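# Open an umbrella and stand it on the table

## Task

Open the umbrella far enough that its latch catches and holds it open, then leave it on the table propped on its handle and its canopy rim.

## Robot and tools

Robot: two six-joint arms, left_arm and right_arm, each ending in a parallel two-finger gripper with a wrist camera. Per arm the joints run from base to hand: waist, shoulder, elbow, wrist pitch, wrist yaw, wrist roll. Stated ranges in rad: waist -2.618 to 3.054, shoulder 0.000 to 3.142, elbow 0.000 to 3.142, wrist pitch -1.571 to 1.571, wrist yaw -1.571 to 1.571, wrist roll -2.094 to 2.094. The true end stop may sit up to 0.059 rad either way of these.

Scene frame: origin at table-top height, halfway between the nominal arm bases; +x points out over the table, +z up, and left_arm sits on the +y side (camera image sides do not follow arm names). Calibrated bases: left_arm at (-0.011, +0.307, 0) m, quat_wxyz (+1.000, 0, 0, -0.013); right_arm at (+0.020, -0.273, 0) m, quat_wxyz (+0.999, 0, 0, +0.033). Each gripper's fingers point along its own +z and part along its y. end_effector_position (m) is the spot between the finger pads, roughly 1 cm short of the tips; it gets less reliable far out.

The row: every command row holds 14 numbers covering both arms, even when one arm is idle: left_arm's 6 joint values then its opening, then right_arm's 6 joint values then its opening. Joint values are offsets, not poses, measured from the Joint targets shown in the latest result, on a scale of -1 to 1 where 1.0 equals 1.202 rad (waist), 1.258 (shoulder), 1.238 (elbow), 2.073 (wrist pitch), 2.022 (wrist yaw and wrist roll). Sending 0 for all six of an arm's joints re-commands its current targets. The opening is absolute, not an offset: +1 fully open, -1 shut. Writing 0 there is a real command, so to keep a gripper unchanged repeat its current command (see Tool commands).

execute_actions(actions, cameras): actions is a list of actions; each action is a list of up to 15 rows, one row per 1/30 s step, with the final row held until 15 steps have passed. Every action counts its offsets from the targets in force when that action begins, not from the previous row, so repeating an offset moves further. An action is rejected for both arms if it would push any joint more than 0.059 rad beyond its range; the entire call is rejected if any action is malformed or the first fails that check. An empty list just reports state and images. cameras selects images: omitted, null or ["all"] gives all; [] gives none; an unknown name voids the call. Cameras: cam_high, cam_low, cam_left_wrist, cam_right_wrist, all 896x504.

move(target, speed, blend, opening_speed, blocking, cameras): drives all joints together along paths toward target, which is one 14-number row, or a list of up to 15 rows differing only in joint offsets, each counted from the same Joint targets. speed is the peak rad/s of the joint with the longest way to go, 0.01 to 2, default 0.5 (one number or one per target). blend (rad) rounds corners in a list; 0 stops at each. opening_speed (at least 0.2 per second on the -1..1 scale) ramps the fingers; without it they are sent immediately. Paths take at least 0.5 s; over 10 s they stop short. There is no obstacle avoidance, and grippers swing along curves. The move: line reports done, off_target (resting with a joint over 0.035 rad off), moving, held or fault, plus limits=held and the worst joint per arm. With blocking=false the result returns early; then call wait or stop before any further rows or moves.

wait(seconds 0 to 10, cameras): lets time run with commands held; a running move continues. stop(): brakes a running move; it needs stopping distance. zoom_image(camera, region [x0,y0,x1,y1] in pixels, at most 504x504): closer look at that camera's latest image. read_manual(section "licences"): only licence text. finished_scene(scene, check): scene is the current scene number; check describes, per goal condition, what images and readings show and what could still be wrong. The first call only records the check; a second call ends the scene for good.

Limits on motion: per step each joint target stays within a lead of the measured angle (0.202 waist, 0.258 shoulder, 0.238 elbow, 0.573 wrist pitch, 0.522 wrist yaw and roll), and targets implying a gripper jump over 100 mm are scaled back, so large offsets need several actions. Tiny offsets may not move a joint. "joint sent to its limit" means a joint was clamped at its end; its absence does not prove more travel. "joint command not followed" means the clearance check altered targets; it does not keep the grippers apart.

Results: Joint positions and Joint velocities per arm (rad, rad/s), then finger gap in m (0.094 fully open); Joint targets are the base for your next offsets. grip_measured is the measured opening on the command scale, reading slightly wide when empty and a few mm narrow on a hard part under full squeeze. Commanding a bit below first-contact reading grips lightly; about 0.11 below gives full force (about 50-62 N per pad). Release by commanding well above grip_measured. grip_effort_nm is motor effort, negative closing; it is not pad force. Joint torques include arm weight, have offsets and noise; joints 1-3 wrap at ±28 N m.

Avoid: dropping the umbrella or anything leaving the table, releasing a moving part, fast hits or hard pressing, arms colliding with each other (can end the task). To stop a push, command targets back past the current positions. Holding loads, stretching out or pressing on unreachable poses heats motors: MOTOR HOT appears at 75 °C, at 90 °C that arm folds and stays idle, at 100 °C it goes limp. Smooth, quick, low-effort motion is preferred; the umbrella must remain latched open and propped on handle and canopy rim after the robot lets go.

Each tool is called by a JSON object that holds its "method" and its "body", one argument or row to a line.

## Session

{"method": "execute_actions", "body": {
  "actions": []
}}

Scene clock: 0.00 s.
left_arm: end_effector_position=(+0.4009, +0.3124, +0.1153) grip_measured=+1.000 grip_effort_nm=n/a end_effector_quat_wxyz=(+0.594, -0.013, +0.802, +0.053) | right_arm: end_effector_position=(+0.4041, -0.2764, +0.0911) grip_measured=+1.000 grip_effort_nm=n/a end_effector_quat_wxyz=(+0.575, +0.048, +0.814, -0.071)
Joint names: [waist, shoulder, elbow, wrist pitch, wrist yaw, wrist roll]
Joint positions: left_arm=[-0.029 1.555 0.428 0.832 -0.154 0.026 0.094] | right_arm=[0.054 1.542 0.327 0.865 0.285 0.038 0.094]
Joint velocities: left_arm=[-0.002 -0.007 -0.002 -0.066 -0.037 -0.007 0] | right_arm=[0.002 -0.007 -0.022 -0.095 0.037 0.007 0]
Joint torques (N m): no reading
Motor temperatures (°C): left_arm=[34 36 40 34 32 32 30] | right_arm=[35 35 35 33 33 34 34]
Heat: left arm: 40 °C; right arm: 35 °C.
Joint targets: left_arm=[-0.029 1.552 0.431 0.824 -0.154 0.026] | right_arm=[0.054 1.537 0.332 0.864 0.287 0.038]
Tool commands: left_gripper/opening=+1.0 right_gripper/opening=+1.0

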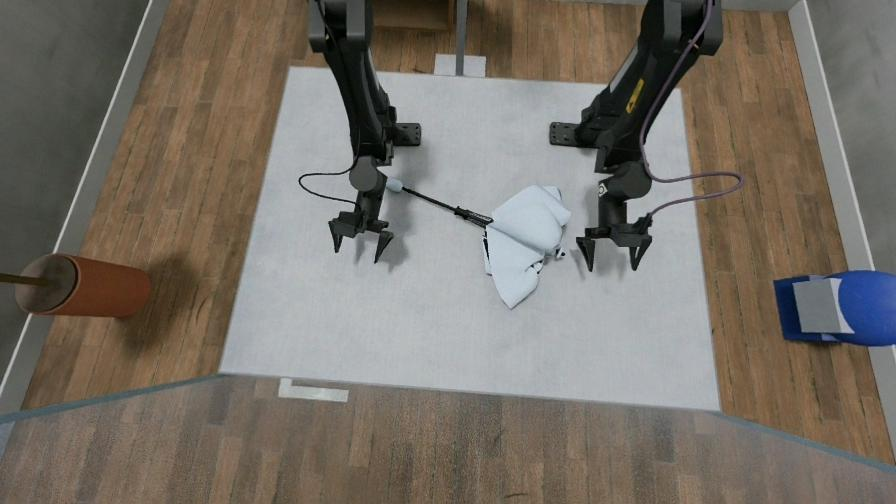

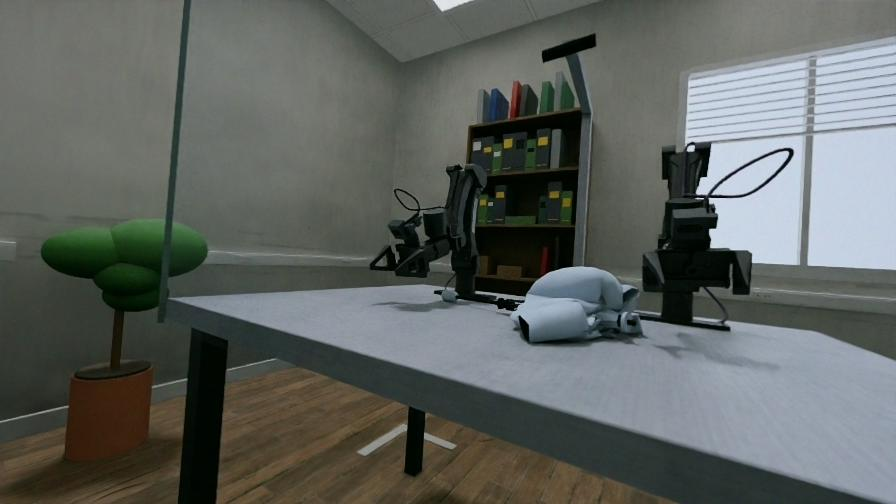

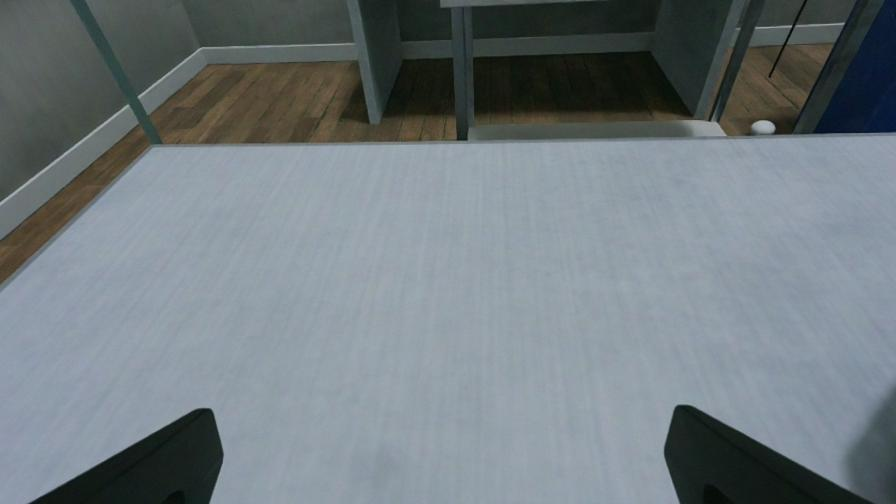

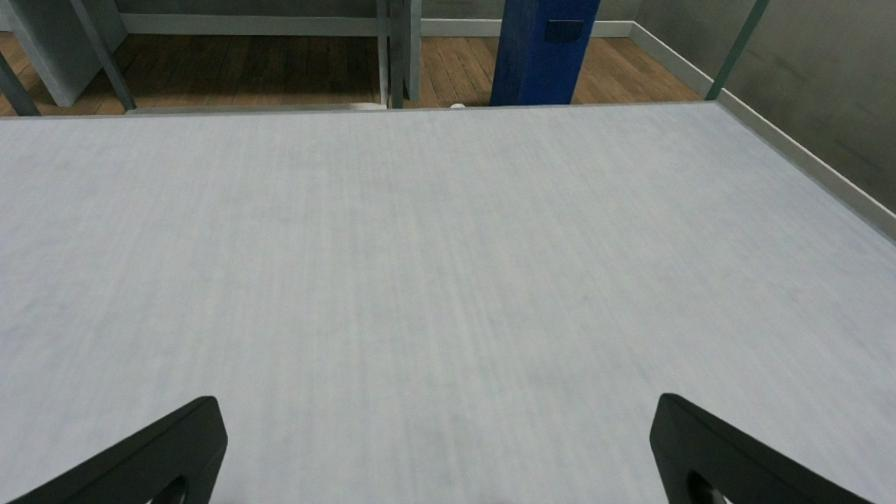

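{"method": "zoom_image", "body": {
  "camera": "cam_high",
  "region": [360, 160, 600, 320]
}}

{"method": "zoom_image", "body": {
  "camera": "cam_low",
  "region": [420, 230, 660, 370]
}}

Scaled by 2.100 from the camera's 896x504 image, which has a finer 1280x720 frame.

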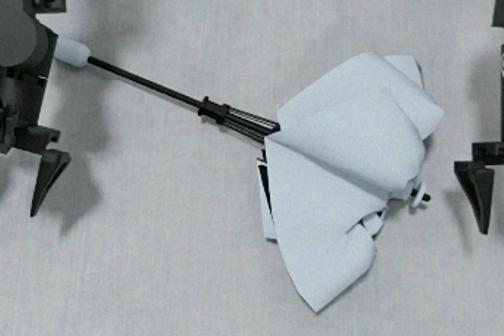

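Scaled by 2.100 from the camera's 896x504 image, which has a finer 1280x720 frame.

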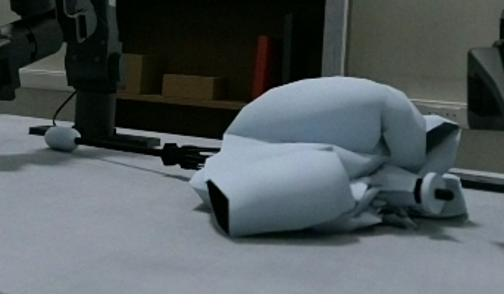

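{"method": "move", "body": {
  "target": [-0.3785, -0.0962, 0.9265, -1.0, 0.0762, -0.0129, 1.0, 0.2145, -0.0798, 0.9083, -0.9735, -0.142, -0.0188, 1.0],
  "speed": 1.2
}}

Scene clock: 19.67 s.
left_arm: end_effector_position=(+0.2795, +0.1484, +0.2444) grip_measured=+1.000 grip_effort_nm=-0.002 end_effector_quat_wxyz=(+0.218, +0.245, +0.943, -0.052) | right_arm: end_effector_position=(+0.3316, -0.1523, +0.2056) grip_measured=+1.000 grip_effort_nm=-0.037 end_effector_quat_wxyz=(+0.199, -0.175, +0.964, +0.033)
Joint names: [waist, shoulder, elbow, wrist pitch, wrist yaw, wrist roll]
Joint positions: left_arm=[-0.479 1.442 1.557 -1.234 -0.006 0.006 0.094] | right_arm=[0.307 1.455 1.427 -1.137 0.012 0.011 0.094]
Joint velocities: left_arm=[0.007 -0.017 -0.002 -0.007 0.007 0.051 0] | right_arm=[-0.012 -0.002 -0.007 -0.051 -0.037 -0.066 0]
Joint torques (N m): left_arm=[-0.39 -5.44 8.39 1.28 0.04 -0.02] | right_arm=[0.38 -6.39 9.63 0.91 -0.11 -0.1]
Motor temperatures (°C): left_arm=[34 36 41 37 32 32 30] | right_arm=[35 36 36 36 33 34 34]
Heat: left arm: 41 °C; right arm: 36 °C.
Joint targets: left_arm=[-0.484 1.432 1.578 -1.250 0.000 0.000] | right_arm=[0.311 1.436 1.457 -1.154 0.000 0.000]
move: done

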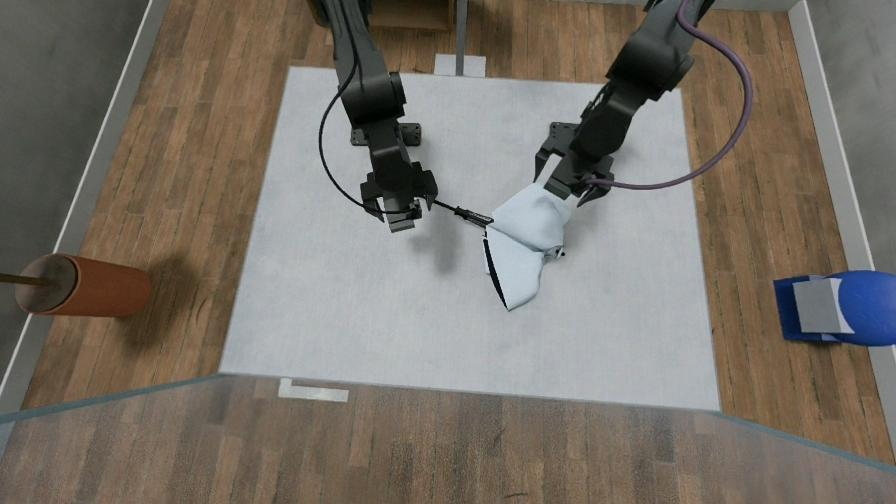

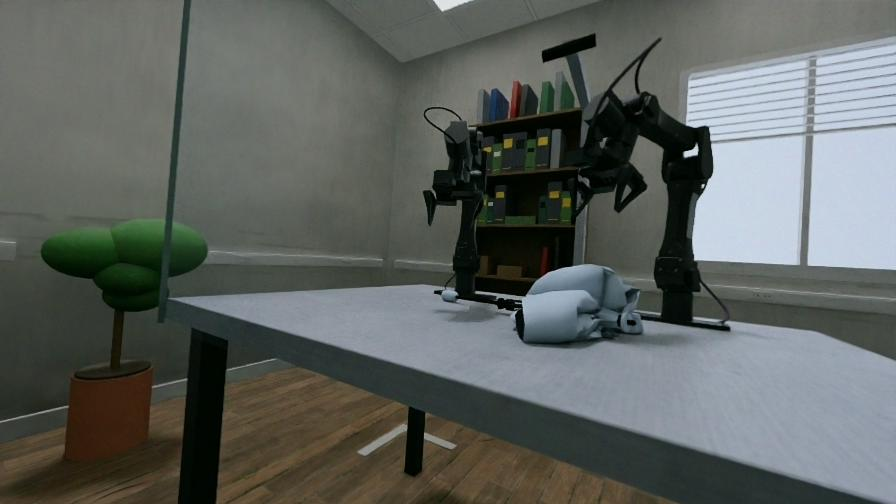

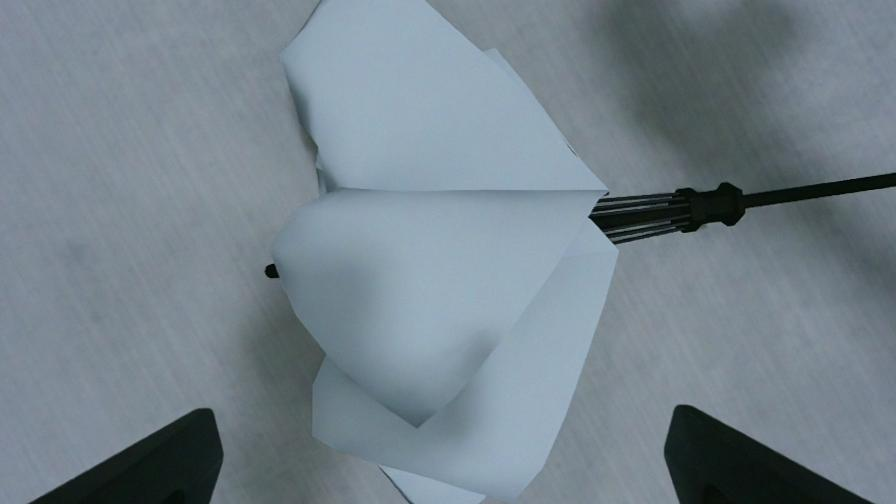

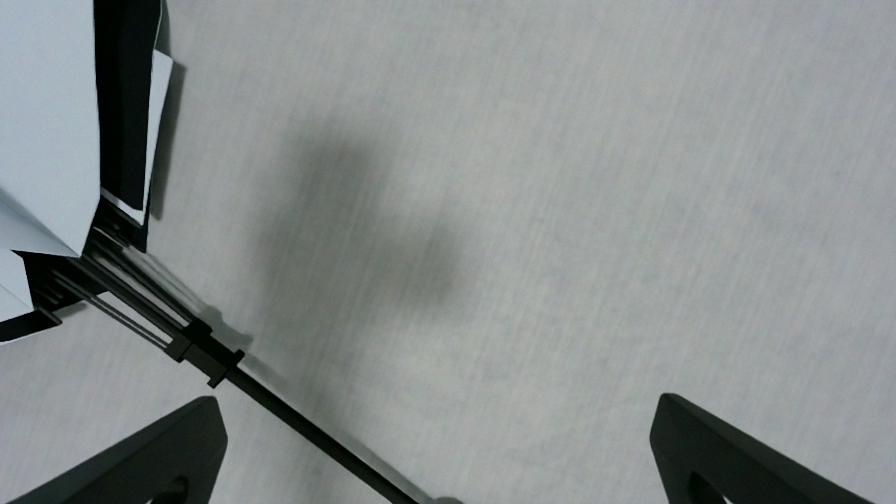

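{"method": "zoom_image", "body": {
  "camera": "cam_low",
  "region": [500, 250, 660, 350]
}}

{"method": "zoom_image", "body": {
  "camera": "cam_left_wrist",
  "region": [240, 200, 420, 340]
}}

{"method": "zoom_image", "body": {
  "camera": "cam_right_wrist",
  "region": [0, 180, 360, 440]
}}

{"method": "zoom_image", "body": {
  "camera": "cam_left_wrist",
  "region": [560, 140, 896, 280]
}}

Scaled by 3.150 from the camera's 896x504 image, which has a finer 1280x720 frame.

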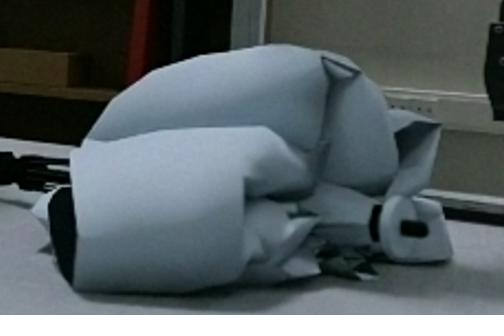

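Scaled by 2.800 from the camera's 896x504 image, which has a finer 1280x720 frame.

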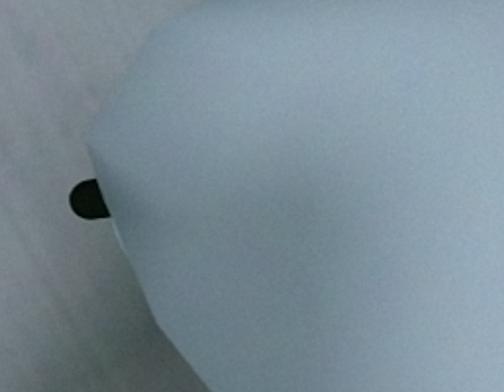

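Scaled by 1.400 from the camera's 896x504 image, which has a finer 1280x720 frame.

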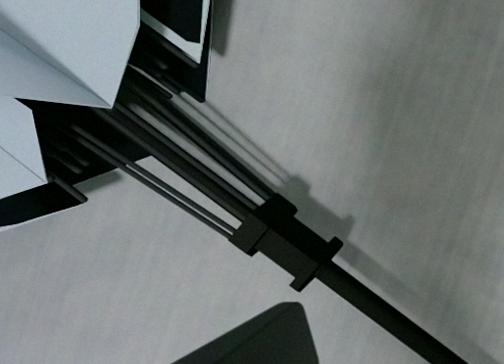

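Scaled by 1.500 from the camera's 896x504 image, which has a finer 1280x720 frame.

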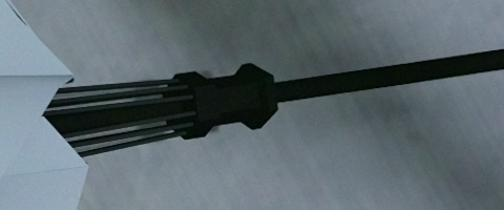

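{"method": "move", "body": {
  "target": [0, 0, 0, 0, 0, 0, 1.0, 0.0757, -0.1506, -0.3332, -0.1036, 0, -0.3472, 1.0],
  "speed": 1.0
}}

Scene clock: 54.57 s.
left_arm: end_effector_position=(+0.2792, +0.1485, +0.2443) grip_measured=+1.000 grip_effort_nm=-0.007 end_effector_quat_wxyz=(+0.217, +0.245, +0.943, -0.052) | right_arm: end_effector_position=(+0.1964, -0.1862, +0.1309) grip_measured=+1.000 grip_effort_nm=-0.027 end_effector_quat_wxyz=(+0.006, -0.545, +0.838, -0.006)
Joint names: [waist, shoulder, elbow, wrist pitch, wrist yaw, wrist roll]
Joint positions: left_arm=[-0.479 1.442 1.557 -1.236 -0.006 0.005 0.094] | right_arm=[0.397 1.268 1.062 -1.352 0.011 -0.69 0.094]
Joint velocities: left_arm=[-0.007 0.007 0.002 -0.007 0.007 0.007 0] | right_arm=[-0.002 -0.002 -0.012 -0.037 -0.051 -0.051 0]
Joint torques (N m): left_arm=[-0.39 -5.44 8.38 1.29 0.04 -0.02] | right_arm=[0.55 -4.68 4.98 0.25 -0.11 -0.09]
Motor temperatures (°C): left_arm=[34 36 42 36 32 32 30] | right_arm=[35 37 38 35 33 34 34]
Heat: left arm: 42 °C; right arm: 38 °C.
Joint targets: left_arm=[-0.484 1.432 1.578 -1.249 0.000 0.000] | right_arm=[0.402 1.247 1.044 -1.369 0.000 -0.702]
move: done

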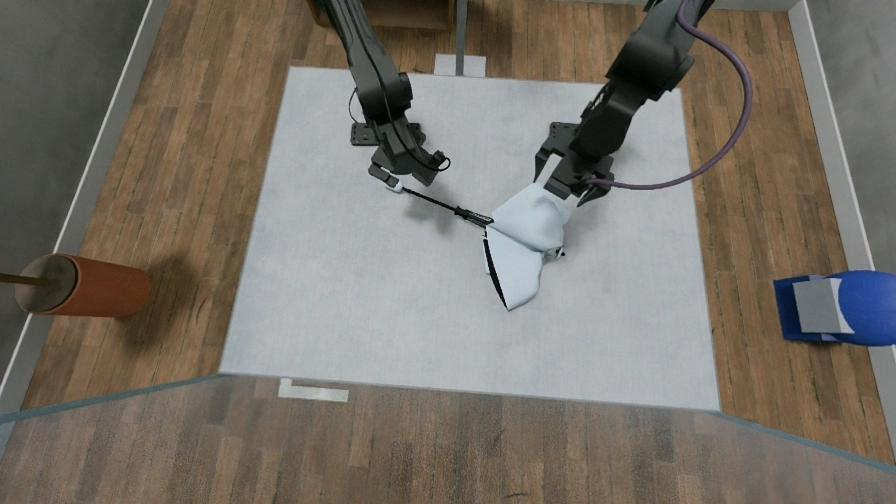

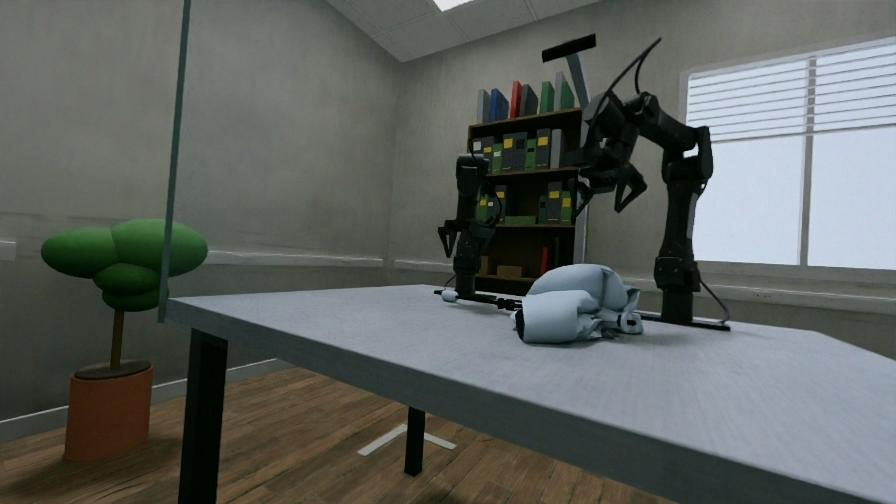

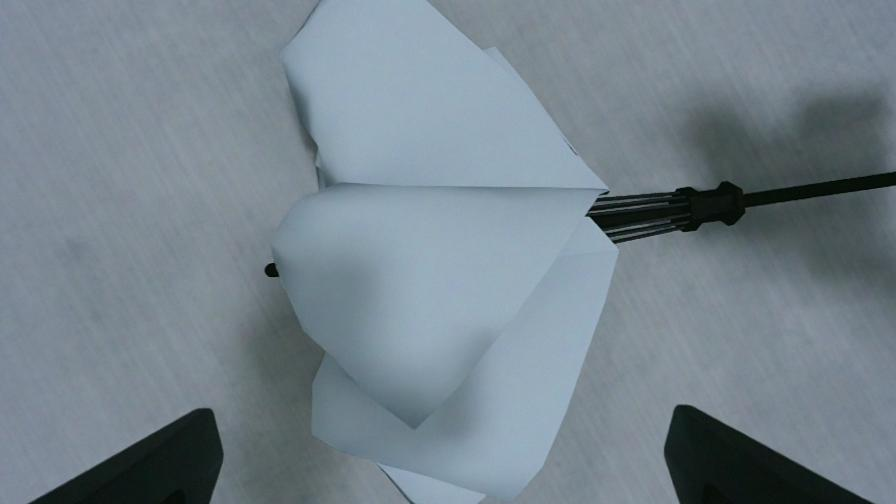

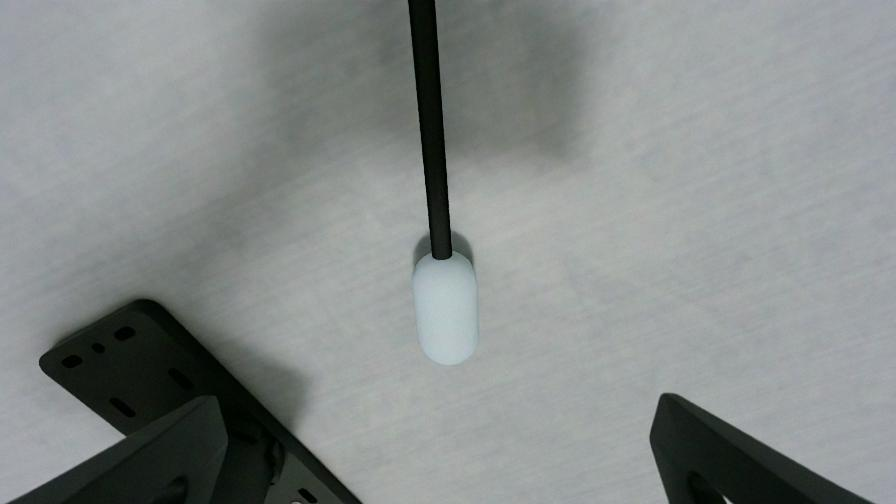

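{"method": "move", "body": {
  "target": [0, 0, 0, 0, 0, 0, 1.0, -0.0061, 0.0954, -0.3013, 0.2320, -0.0054, -0.0334, 0.3],
  "speed": 0.5,
  "cameras": ["cam_right_wrist", "cam_high"]
}}

Scene clock: 71.40 s.
left_arm: end_effector_position=(+0.2792, +0.1485, +0.2443) grip_measured=+1.000 grip_effort_nm=-0.012 end_effector_quat_wxyz=(+0.217, +0.245, +0.943, -0.052) | right_arm: end_effector_position=(+0.1917, -0.1875, +0.0227) grip_measured=+0.302 grip_effort_nm=-0.154 end_effector_quat_wxyz=(-0.004, -0.574, +0.819, -0.003)
Joint names: [waist, shoulder, elbow, wrist pitch, wrist yaw, wrist roll]
Joint positions: left_arm=[-0.479 1.442 1.557 -1.236 -0.006 0.005 0.094] | right_arm=[0.397 1.359 0.687 -0.905 0.006 -0.758 0.061]
Joint velocities: left_arm=[-0.002 -0.002 -0.007 -0.081 0.066 -0.037 0] | right_arm=[-0.007 -0.017 -0.002 0.022 0.007 0.037 0]
Joint torques (N m): left_arm=[-0.39 -5.46 8.39 1.29 0.04 -0.02] | right_arm=[-0.23 -2.78 4.66 0.52 -0.16 -0.1]
Motor temperatures (°C): left_arm=[34 36 43 37 32 32 30] | right_arm=[35 36 37 34 33 34 34]
Heat: left arm: 43 °C; right arm: 37 °C.
Joint targets: left_arm=[-0.484 1.432 1.578 -1.249 0.000 0.000] | right_arm=[0.395 1.367 0.671 -0.888 -0.010 -0.769]
move: done
Images, in order (width x height): cam_high 896x504, cam_right_wrist 896x504.

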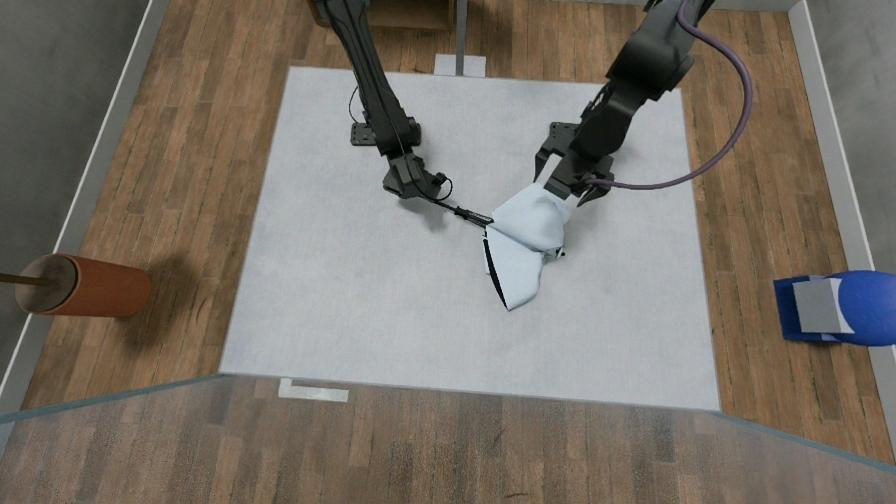

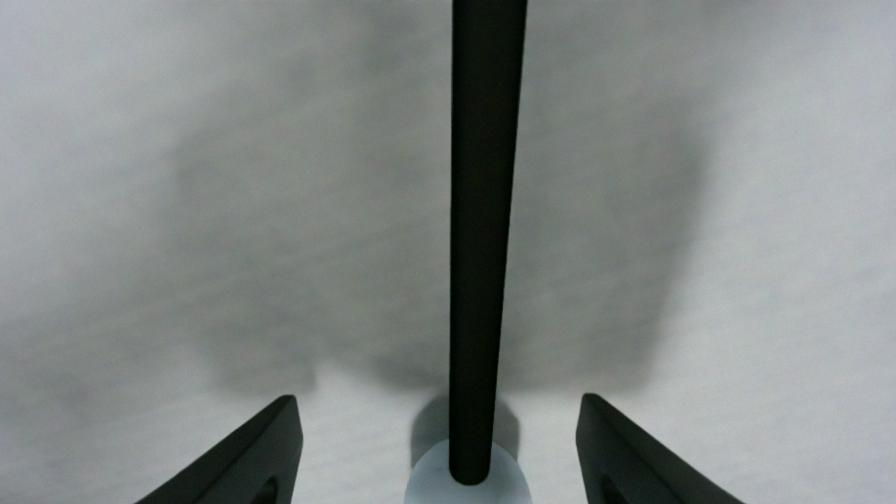

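{"method": "move", "body": {
  "target": [0, 0, 0, 0, 0, 0, 1.0, -0.0104, 0.0246, 0.0048, 0.015, 0, 0, 0.0],
  "speed": 0.3,
  "cameras": ["cam_right_wrist"]
}}

Scene clock: 81.67 s.
left_arm: end_effector_position=(+0.2792, +0.1485, +0.2443) grip_measured=+1.000 grip_effort_nm=-0.007 end_effector_quat_wxyz=(+0.217, +0.245, +0.943, -0.052) | right_arm: end_effector_position=(+0.1968, -0.1867, +0.0177) grip_measured=+0.002 grip_effort_nm=-0.144 end_effector_quat_wxyz=(-0.002, -0.570, +0.822, -0.002)
Joint names: [waist, shoulder, elbow, wrist pitch, wrist yaw, wrist roll]
Joint positions: left_arm=[-0.479 1.442 1.557 -1.236 -0.006 0.005 0.094] | right_arm=[0.388 1.387 0.687 -0.875 0.005 -0.758 0.047]
Joint velocities: left_arm=[-0.017 -0.002 -0.007 -0.037 0.037 0.007 0] | right_arm=[-0.007 0.002 0.012 -0.022 0.022 0.066 0]
Joint torques (N m): left_arm=[-0.4 -5.45 8.38 1.28 0.05 -0.02] | right_arm=[-0.58 -2.73 5.08 0.53 -0.15 -0.09]
Motor temperatures (°C): left_arm=[34 36 43 37 32 32 30] | right_arm=[35 36 37 34 33 34 34]
Heat: left arm: 43 °C; right arm: 37 °C.
Joint targets: left_arm=[-0.484 1.432 1.578 -1.249 0.000 0.000] | right_arm=[0.383 1.398 0.677 -0.857 -0.011 -0.769]
move: done
Images, in order (width x height): cam_right_wrist 896x504.

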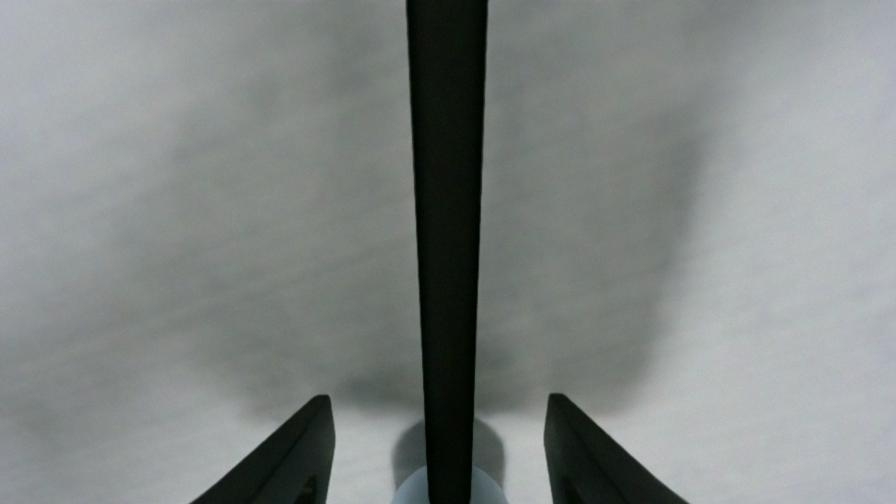

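{"method": "move", "body": {
  "target": [0, 0, 0, 0, 0, 0, 1.0, 0, 0, 0, 0, 0, 0, -1.0],
  "opening_speed": 0.9,
  "cameras": ["cam_right_wrist", "cam_high"]
}}

Scene clock: 85.33 s.
left_arm: end_effector_position=(+0.2792, +0.1485, +0.2443) grip_measured=+1.000 grip_effort_nm=-0.012 end_effector_quat_wxyz=(+0.217, +0.245, +0.943, -0.052) | right_arm: end_effector_position=(+0.1972, -0.1865, +0.0177) grip_measured=-0.833 grip_effort_nm=-1.057 end_effector_quat_wxyz=(-0.001, -0.571, +0.821, -0.002)
Joint names: [waist, shoulder, elbow, wrist pitch, wrist yaw, wrist roll]
Joint positions: left_arm=[-0.479 1.442 1.557 -1.236 -0.006 0.005 0.094] | right_arm=[0.388 1.387 0.687 -0.873 0.005 -0.76 0.008]
Joint velocities: left_arm=[-0.012 -0.007 -0.007 -0.081 -0.022 -0.007 0] | right_arm=[-0.002 -0.017 0.007 -0.007 0.007 -0.051 -0.001]
Joint torques (N m): left_arm=[-0.39 -5.48 8.39 1.29 0.04 -0.02] | right_arm=[-0.58 -2.69 5.12 0.51 -0.16 -0.07]
Motor temperatures (°C): left_arm=[34 36 43 37 32 32 30] | right_arm=[35 36 37 34 33 34 34]
Heat: left arm: 43 °C; right arm: 37 °C.
Joint targets: left_arm=[-0.484 1.432 1.578 -1.249 0.000 0.000] | right_arm=[0.383 1.398 0.677 -0.857 -0.010 -0.769]
move: done
Images, in order (width x height): cam_high 896x504, cam_right_wrist 896x504.

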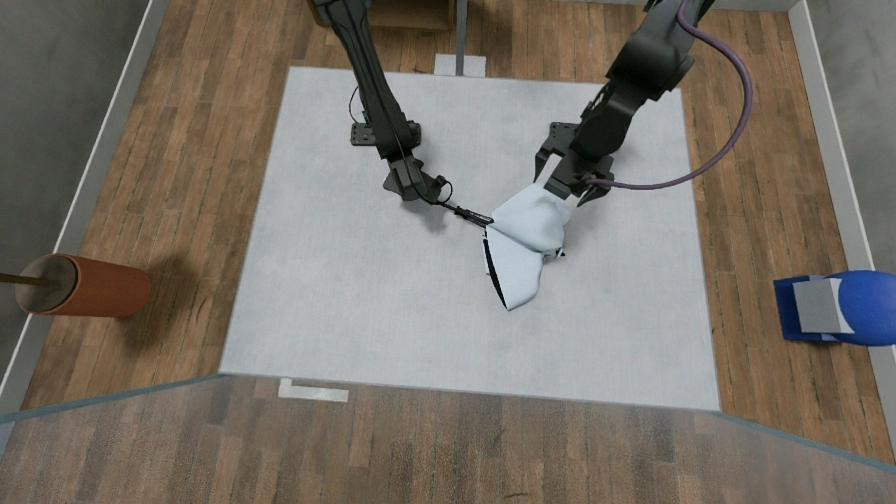

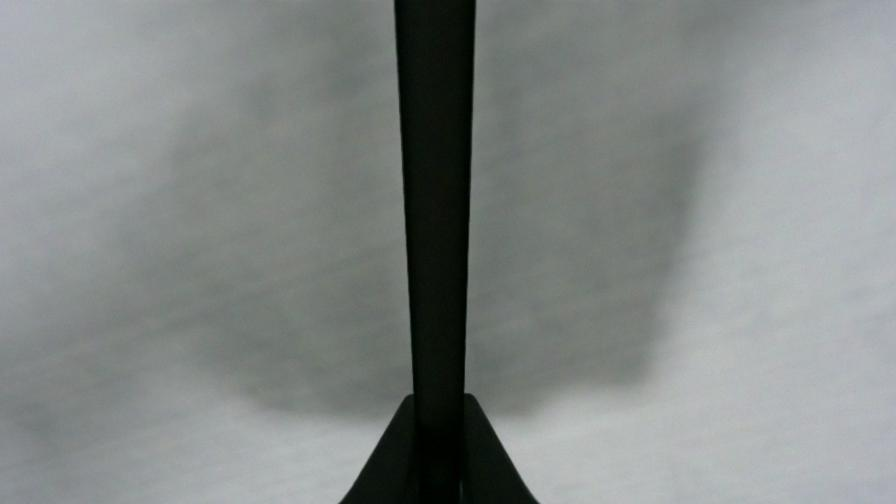

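{"method": "move", "body": {
  "target": [0.3195, 0, 0, 0.1684, 0, 0, 1.0, 0, -0.194, 0, -0.0321, 0, 0, -1.0],
  "speed": 0.4
}}

Scene clock: 98.97 s.
left_arm: end_effector_position=(+0.3830, +0.2576, +0.2912) grip_measured=+1.000 grip_effort_nm=-0.007 end_effector_quat_wxyz=(+0.379, +0.061, +0.923, -0.022) | right_arm: end_effector_position=(+0.1987, -0.1859, +0.0539) grip_measured=-0.834 grip_effort_nm=-1.062 end_effector_quat_wxyz=(+0.070, -0.571, +0.818, -0.014)
Joint names: [waist, shoulder, elbow, wrist pitch, wrist yaw, wrist roll]
Joint positions: left_arm=[-0.102 1.442 1.557 -0.907 -0.003 0.005 0.094] | right_arm=[0.388 1.178 0.687 -0.936 0.006 -0.765 0.008]
Joint velocities: left_arm=[-0.012 0.007 -0.007 0.037 0.007 -0.037 0] | right_arm=[0.002 -0.007 -0.002 0.007 -0.007 -0.095 0]
Joint torques (N m): left_arm=[0.23 -5.83 8.84 2.05 0.01 -0.02] | right_arm=[-0.58 -4.37 5.75 0.75 -0.17 -0.03]
Motor temperatures (°C): left_arm=[34 36 43 37 32 32 30] | right_arm=[35 36 36 34 33 34 35]
Heat: left arm: 43 °C; right arm: 36 °C.
Joint targets: left_arm=[-0.100 1.432 1.578 -0.900 0.000 0.000] | right_arm=[0.383 1.154 0.677 -0.924 -0.010 -0.769]
move: done

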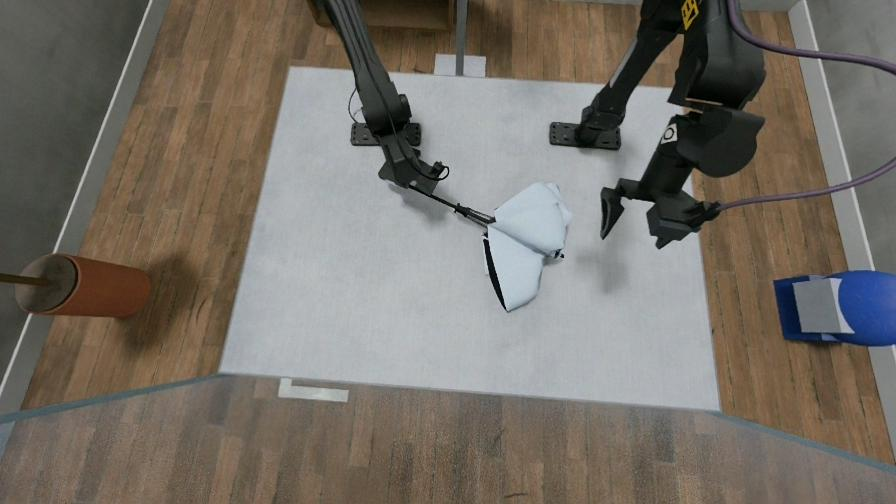

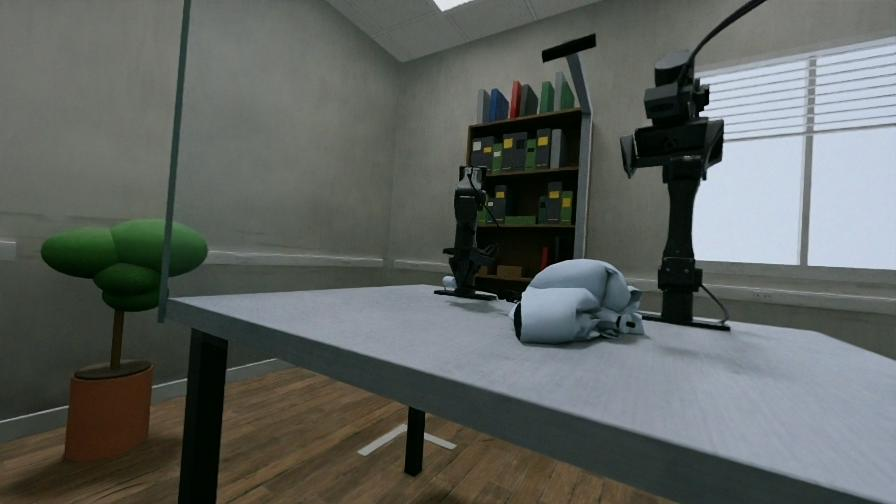

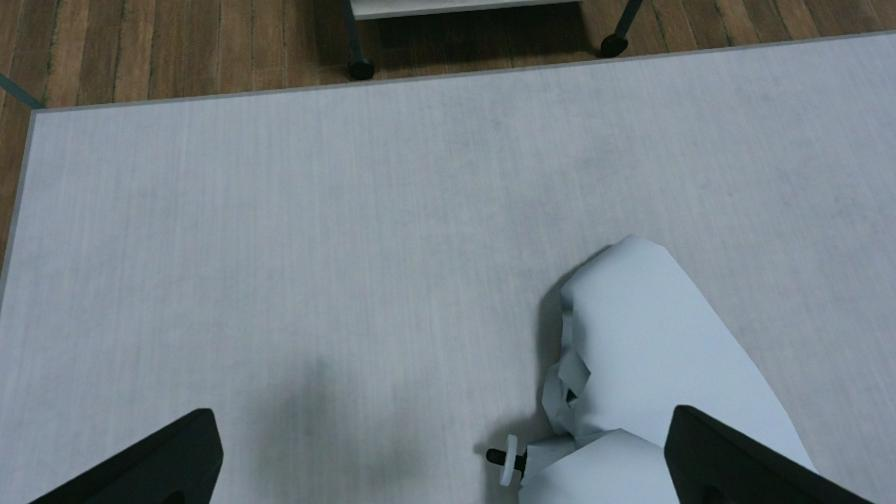

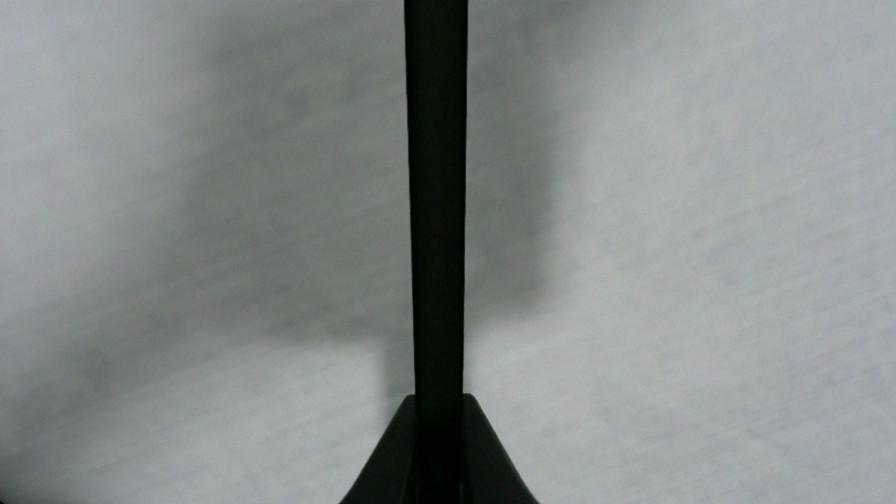

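{"method": "move", "body": {
  "target": [0, 0, 0, 0, 0, 0, 1.0, 0, 0, 0, 0, 0, 0.183, -1.0],
  "speed": 0.3
}}

Scene clock: 104.03 s.
left_arm: end_effector_position=(+0.3832, +0.2576, +0.2914) grip_measured=+1.000 grip_effort_nm=-0.012 end_effector_quat_wxyz=(+0.380, +0.061, +0.923, -0.022) | right_arm: end_effector_position=(+0.1957, -0.1874, +0.0535) grip_measured=-0.834 grip_effort_nm=-1.067 end_effector_quat_wxyz=(+0.065, -0.422, +0.904, -0.002)
Joint names: [waist, shoulder, elbow, wrist pitch, wrist yaw, wrist roll]
Joint positions: left_arm=[-0.102 1.442 1.557 -0.905 -0.003 0.005 0.094] | right_arm=[0.388 1.178 0.687 -0.95 0.006 -0.418 0.008]
Joint velocities: left_arm=[0.007 -0.007 0.007 0.007 0.051 -0.022 0] | right_arm=[-0.017 -0.002 -0.012 -0.037 0.066 0.022 0]
Joint torques (N m): left_arm=[0.21 -5.83 8.84 2.03 0.02 -0.01] | right_arm=[-0.57 -4.3 5.71 0.86 -0.17 0.21]
Motor temperatures (°C): left_arm=[34 36 43 38 32 32 30] | right_arm=[35 36 36 34 33 34 35]
Heat: left arm: 43 °C; right arm: 36 °C.
Joint targets: left_arm=[-0.100 1.432 1.578 -0.900 0.000 0.000] | right_arm=[0.383 1.154 0.677 -0.923 -0.010 -0.399]
move: done

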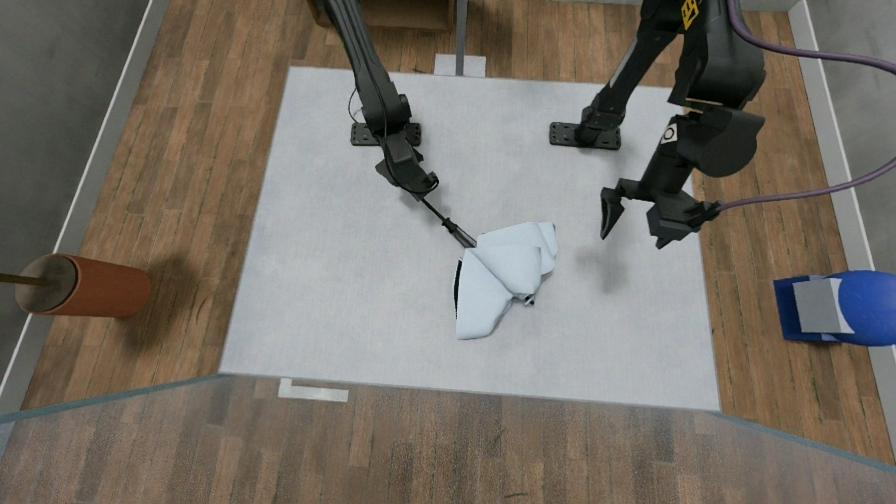

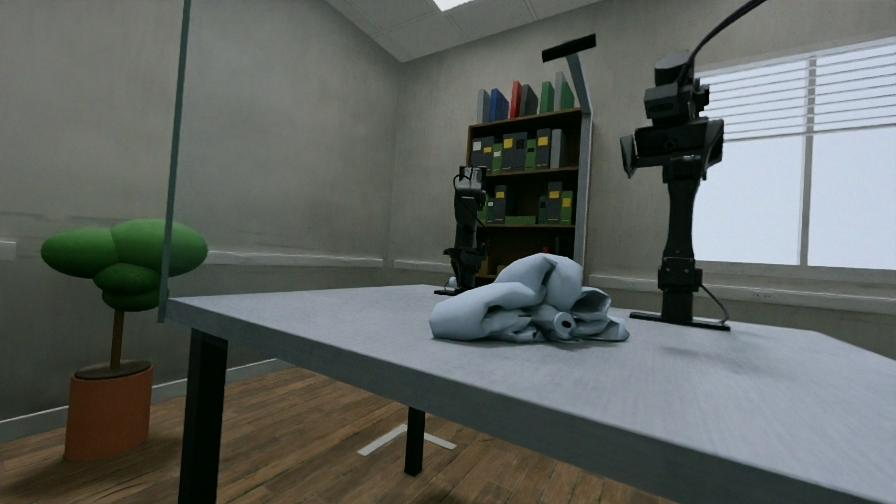

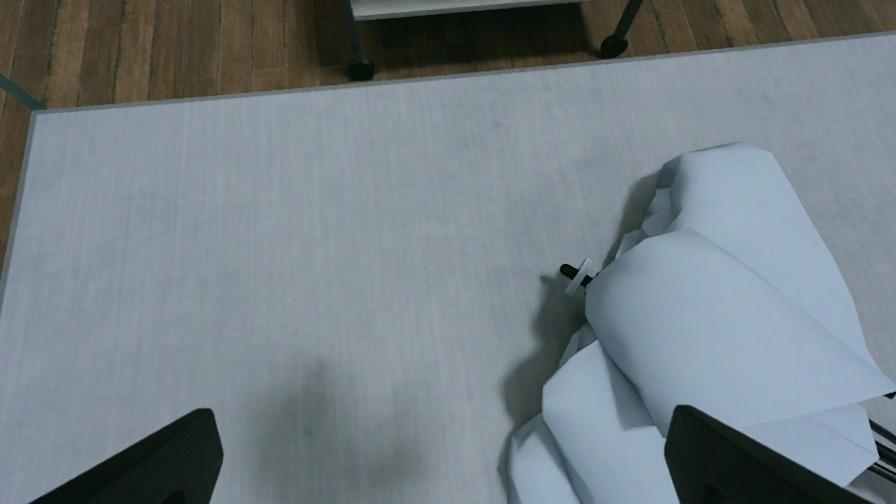

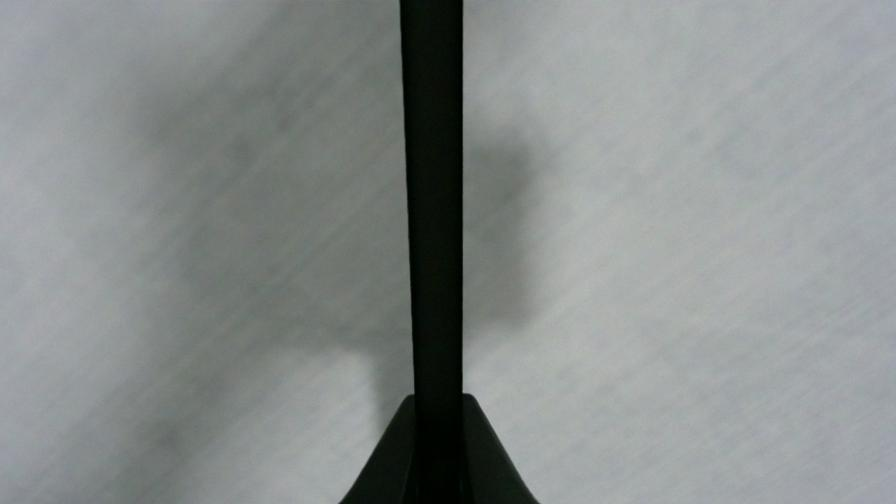

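{"method": "move", "body": {
  "target": [0, 0, 0, 0, 0, 0, 1.0, 0, 0, 0, 0, 0, 0.19, -1.0],
  "speed": 0.35,
  "cameras": ["cam_high", "cam_right_wrist"]
}}

Scene clock: 108.23 s.
left_arm: end_effector_position=(+0.3832, +0.2576, +0.2914) grip_measured=+1.000 grip_effort_nm=-0.007 end_effector_quat_wxyz=(+0.380, +0.061, +0.923, -0.022) | right_arm: end_effector_position=(+0.1942, -0.1869, +0.0533) grip_measured=-0.834 grip_effort_nm=-1.062 end_effector_quat_wxyz=(+0.061, -0.240, +0.969, +0.013)
Joint names: [waist, shoulder, elbow, wrist pitch, wrist yaw, wrist roll]
Joint positions: left_arm=[-0.102 1.442 1.557 -0.905 -0.003 0.005 0.094] | right_arm=[0.388 1.178 0.687 -0.954 0 -0.032 0.008]
Joint velocities: left_arm=[-0.007 -0.002 0.012 0.007 -0.037 0.022 0] | right_arm=[-0.017 0.002 0.002 0.022 0.007 0.007 0]
Joint torques (N m): left_arm=[0.23 -5.85 8.84 2.02 0.02 -0.01] | right_arm=[-0.58 -4.26 5.72 0.89 -0.11 0.18]
Motor temperatures (°C): left_arm=[34 36 43 39 32 32 30] | right_arm=[35 36 36 34 33 34 35]
Heat: left arm: 43 °C; right arm: 36 °C.
Joint targets: left_arm=[-0.100 1.432 1.578 -0.900 0.000 0.000] | right_arm=[0.383 1.154 0.677 -0.923 -0.011 -0.015]
move: done
Images, in order (width x height): cam_high 896x504, cam_right_wrist 896x504.

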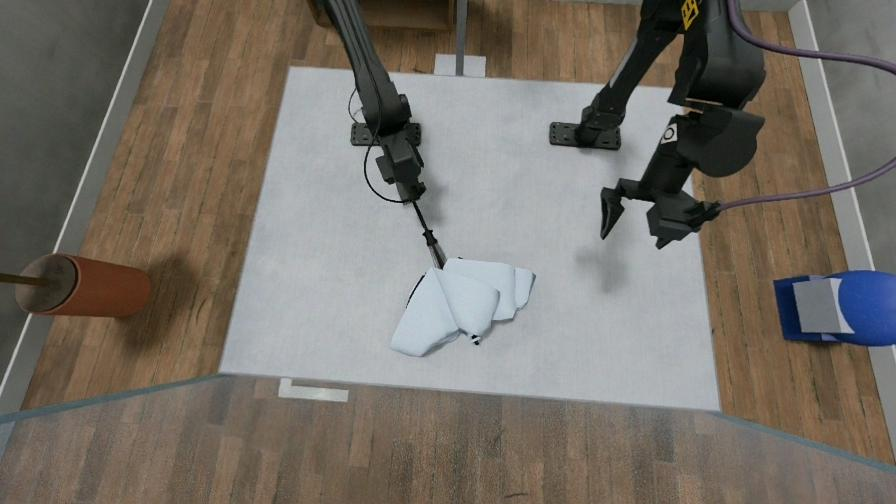

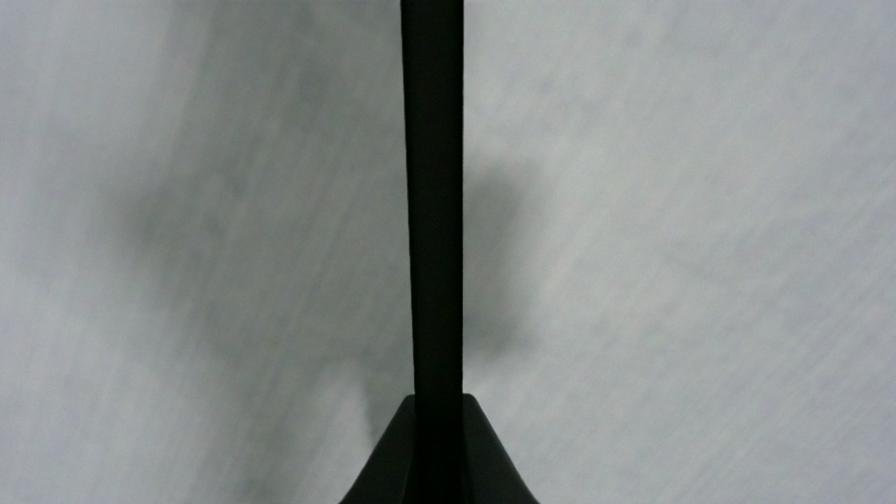

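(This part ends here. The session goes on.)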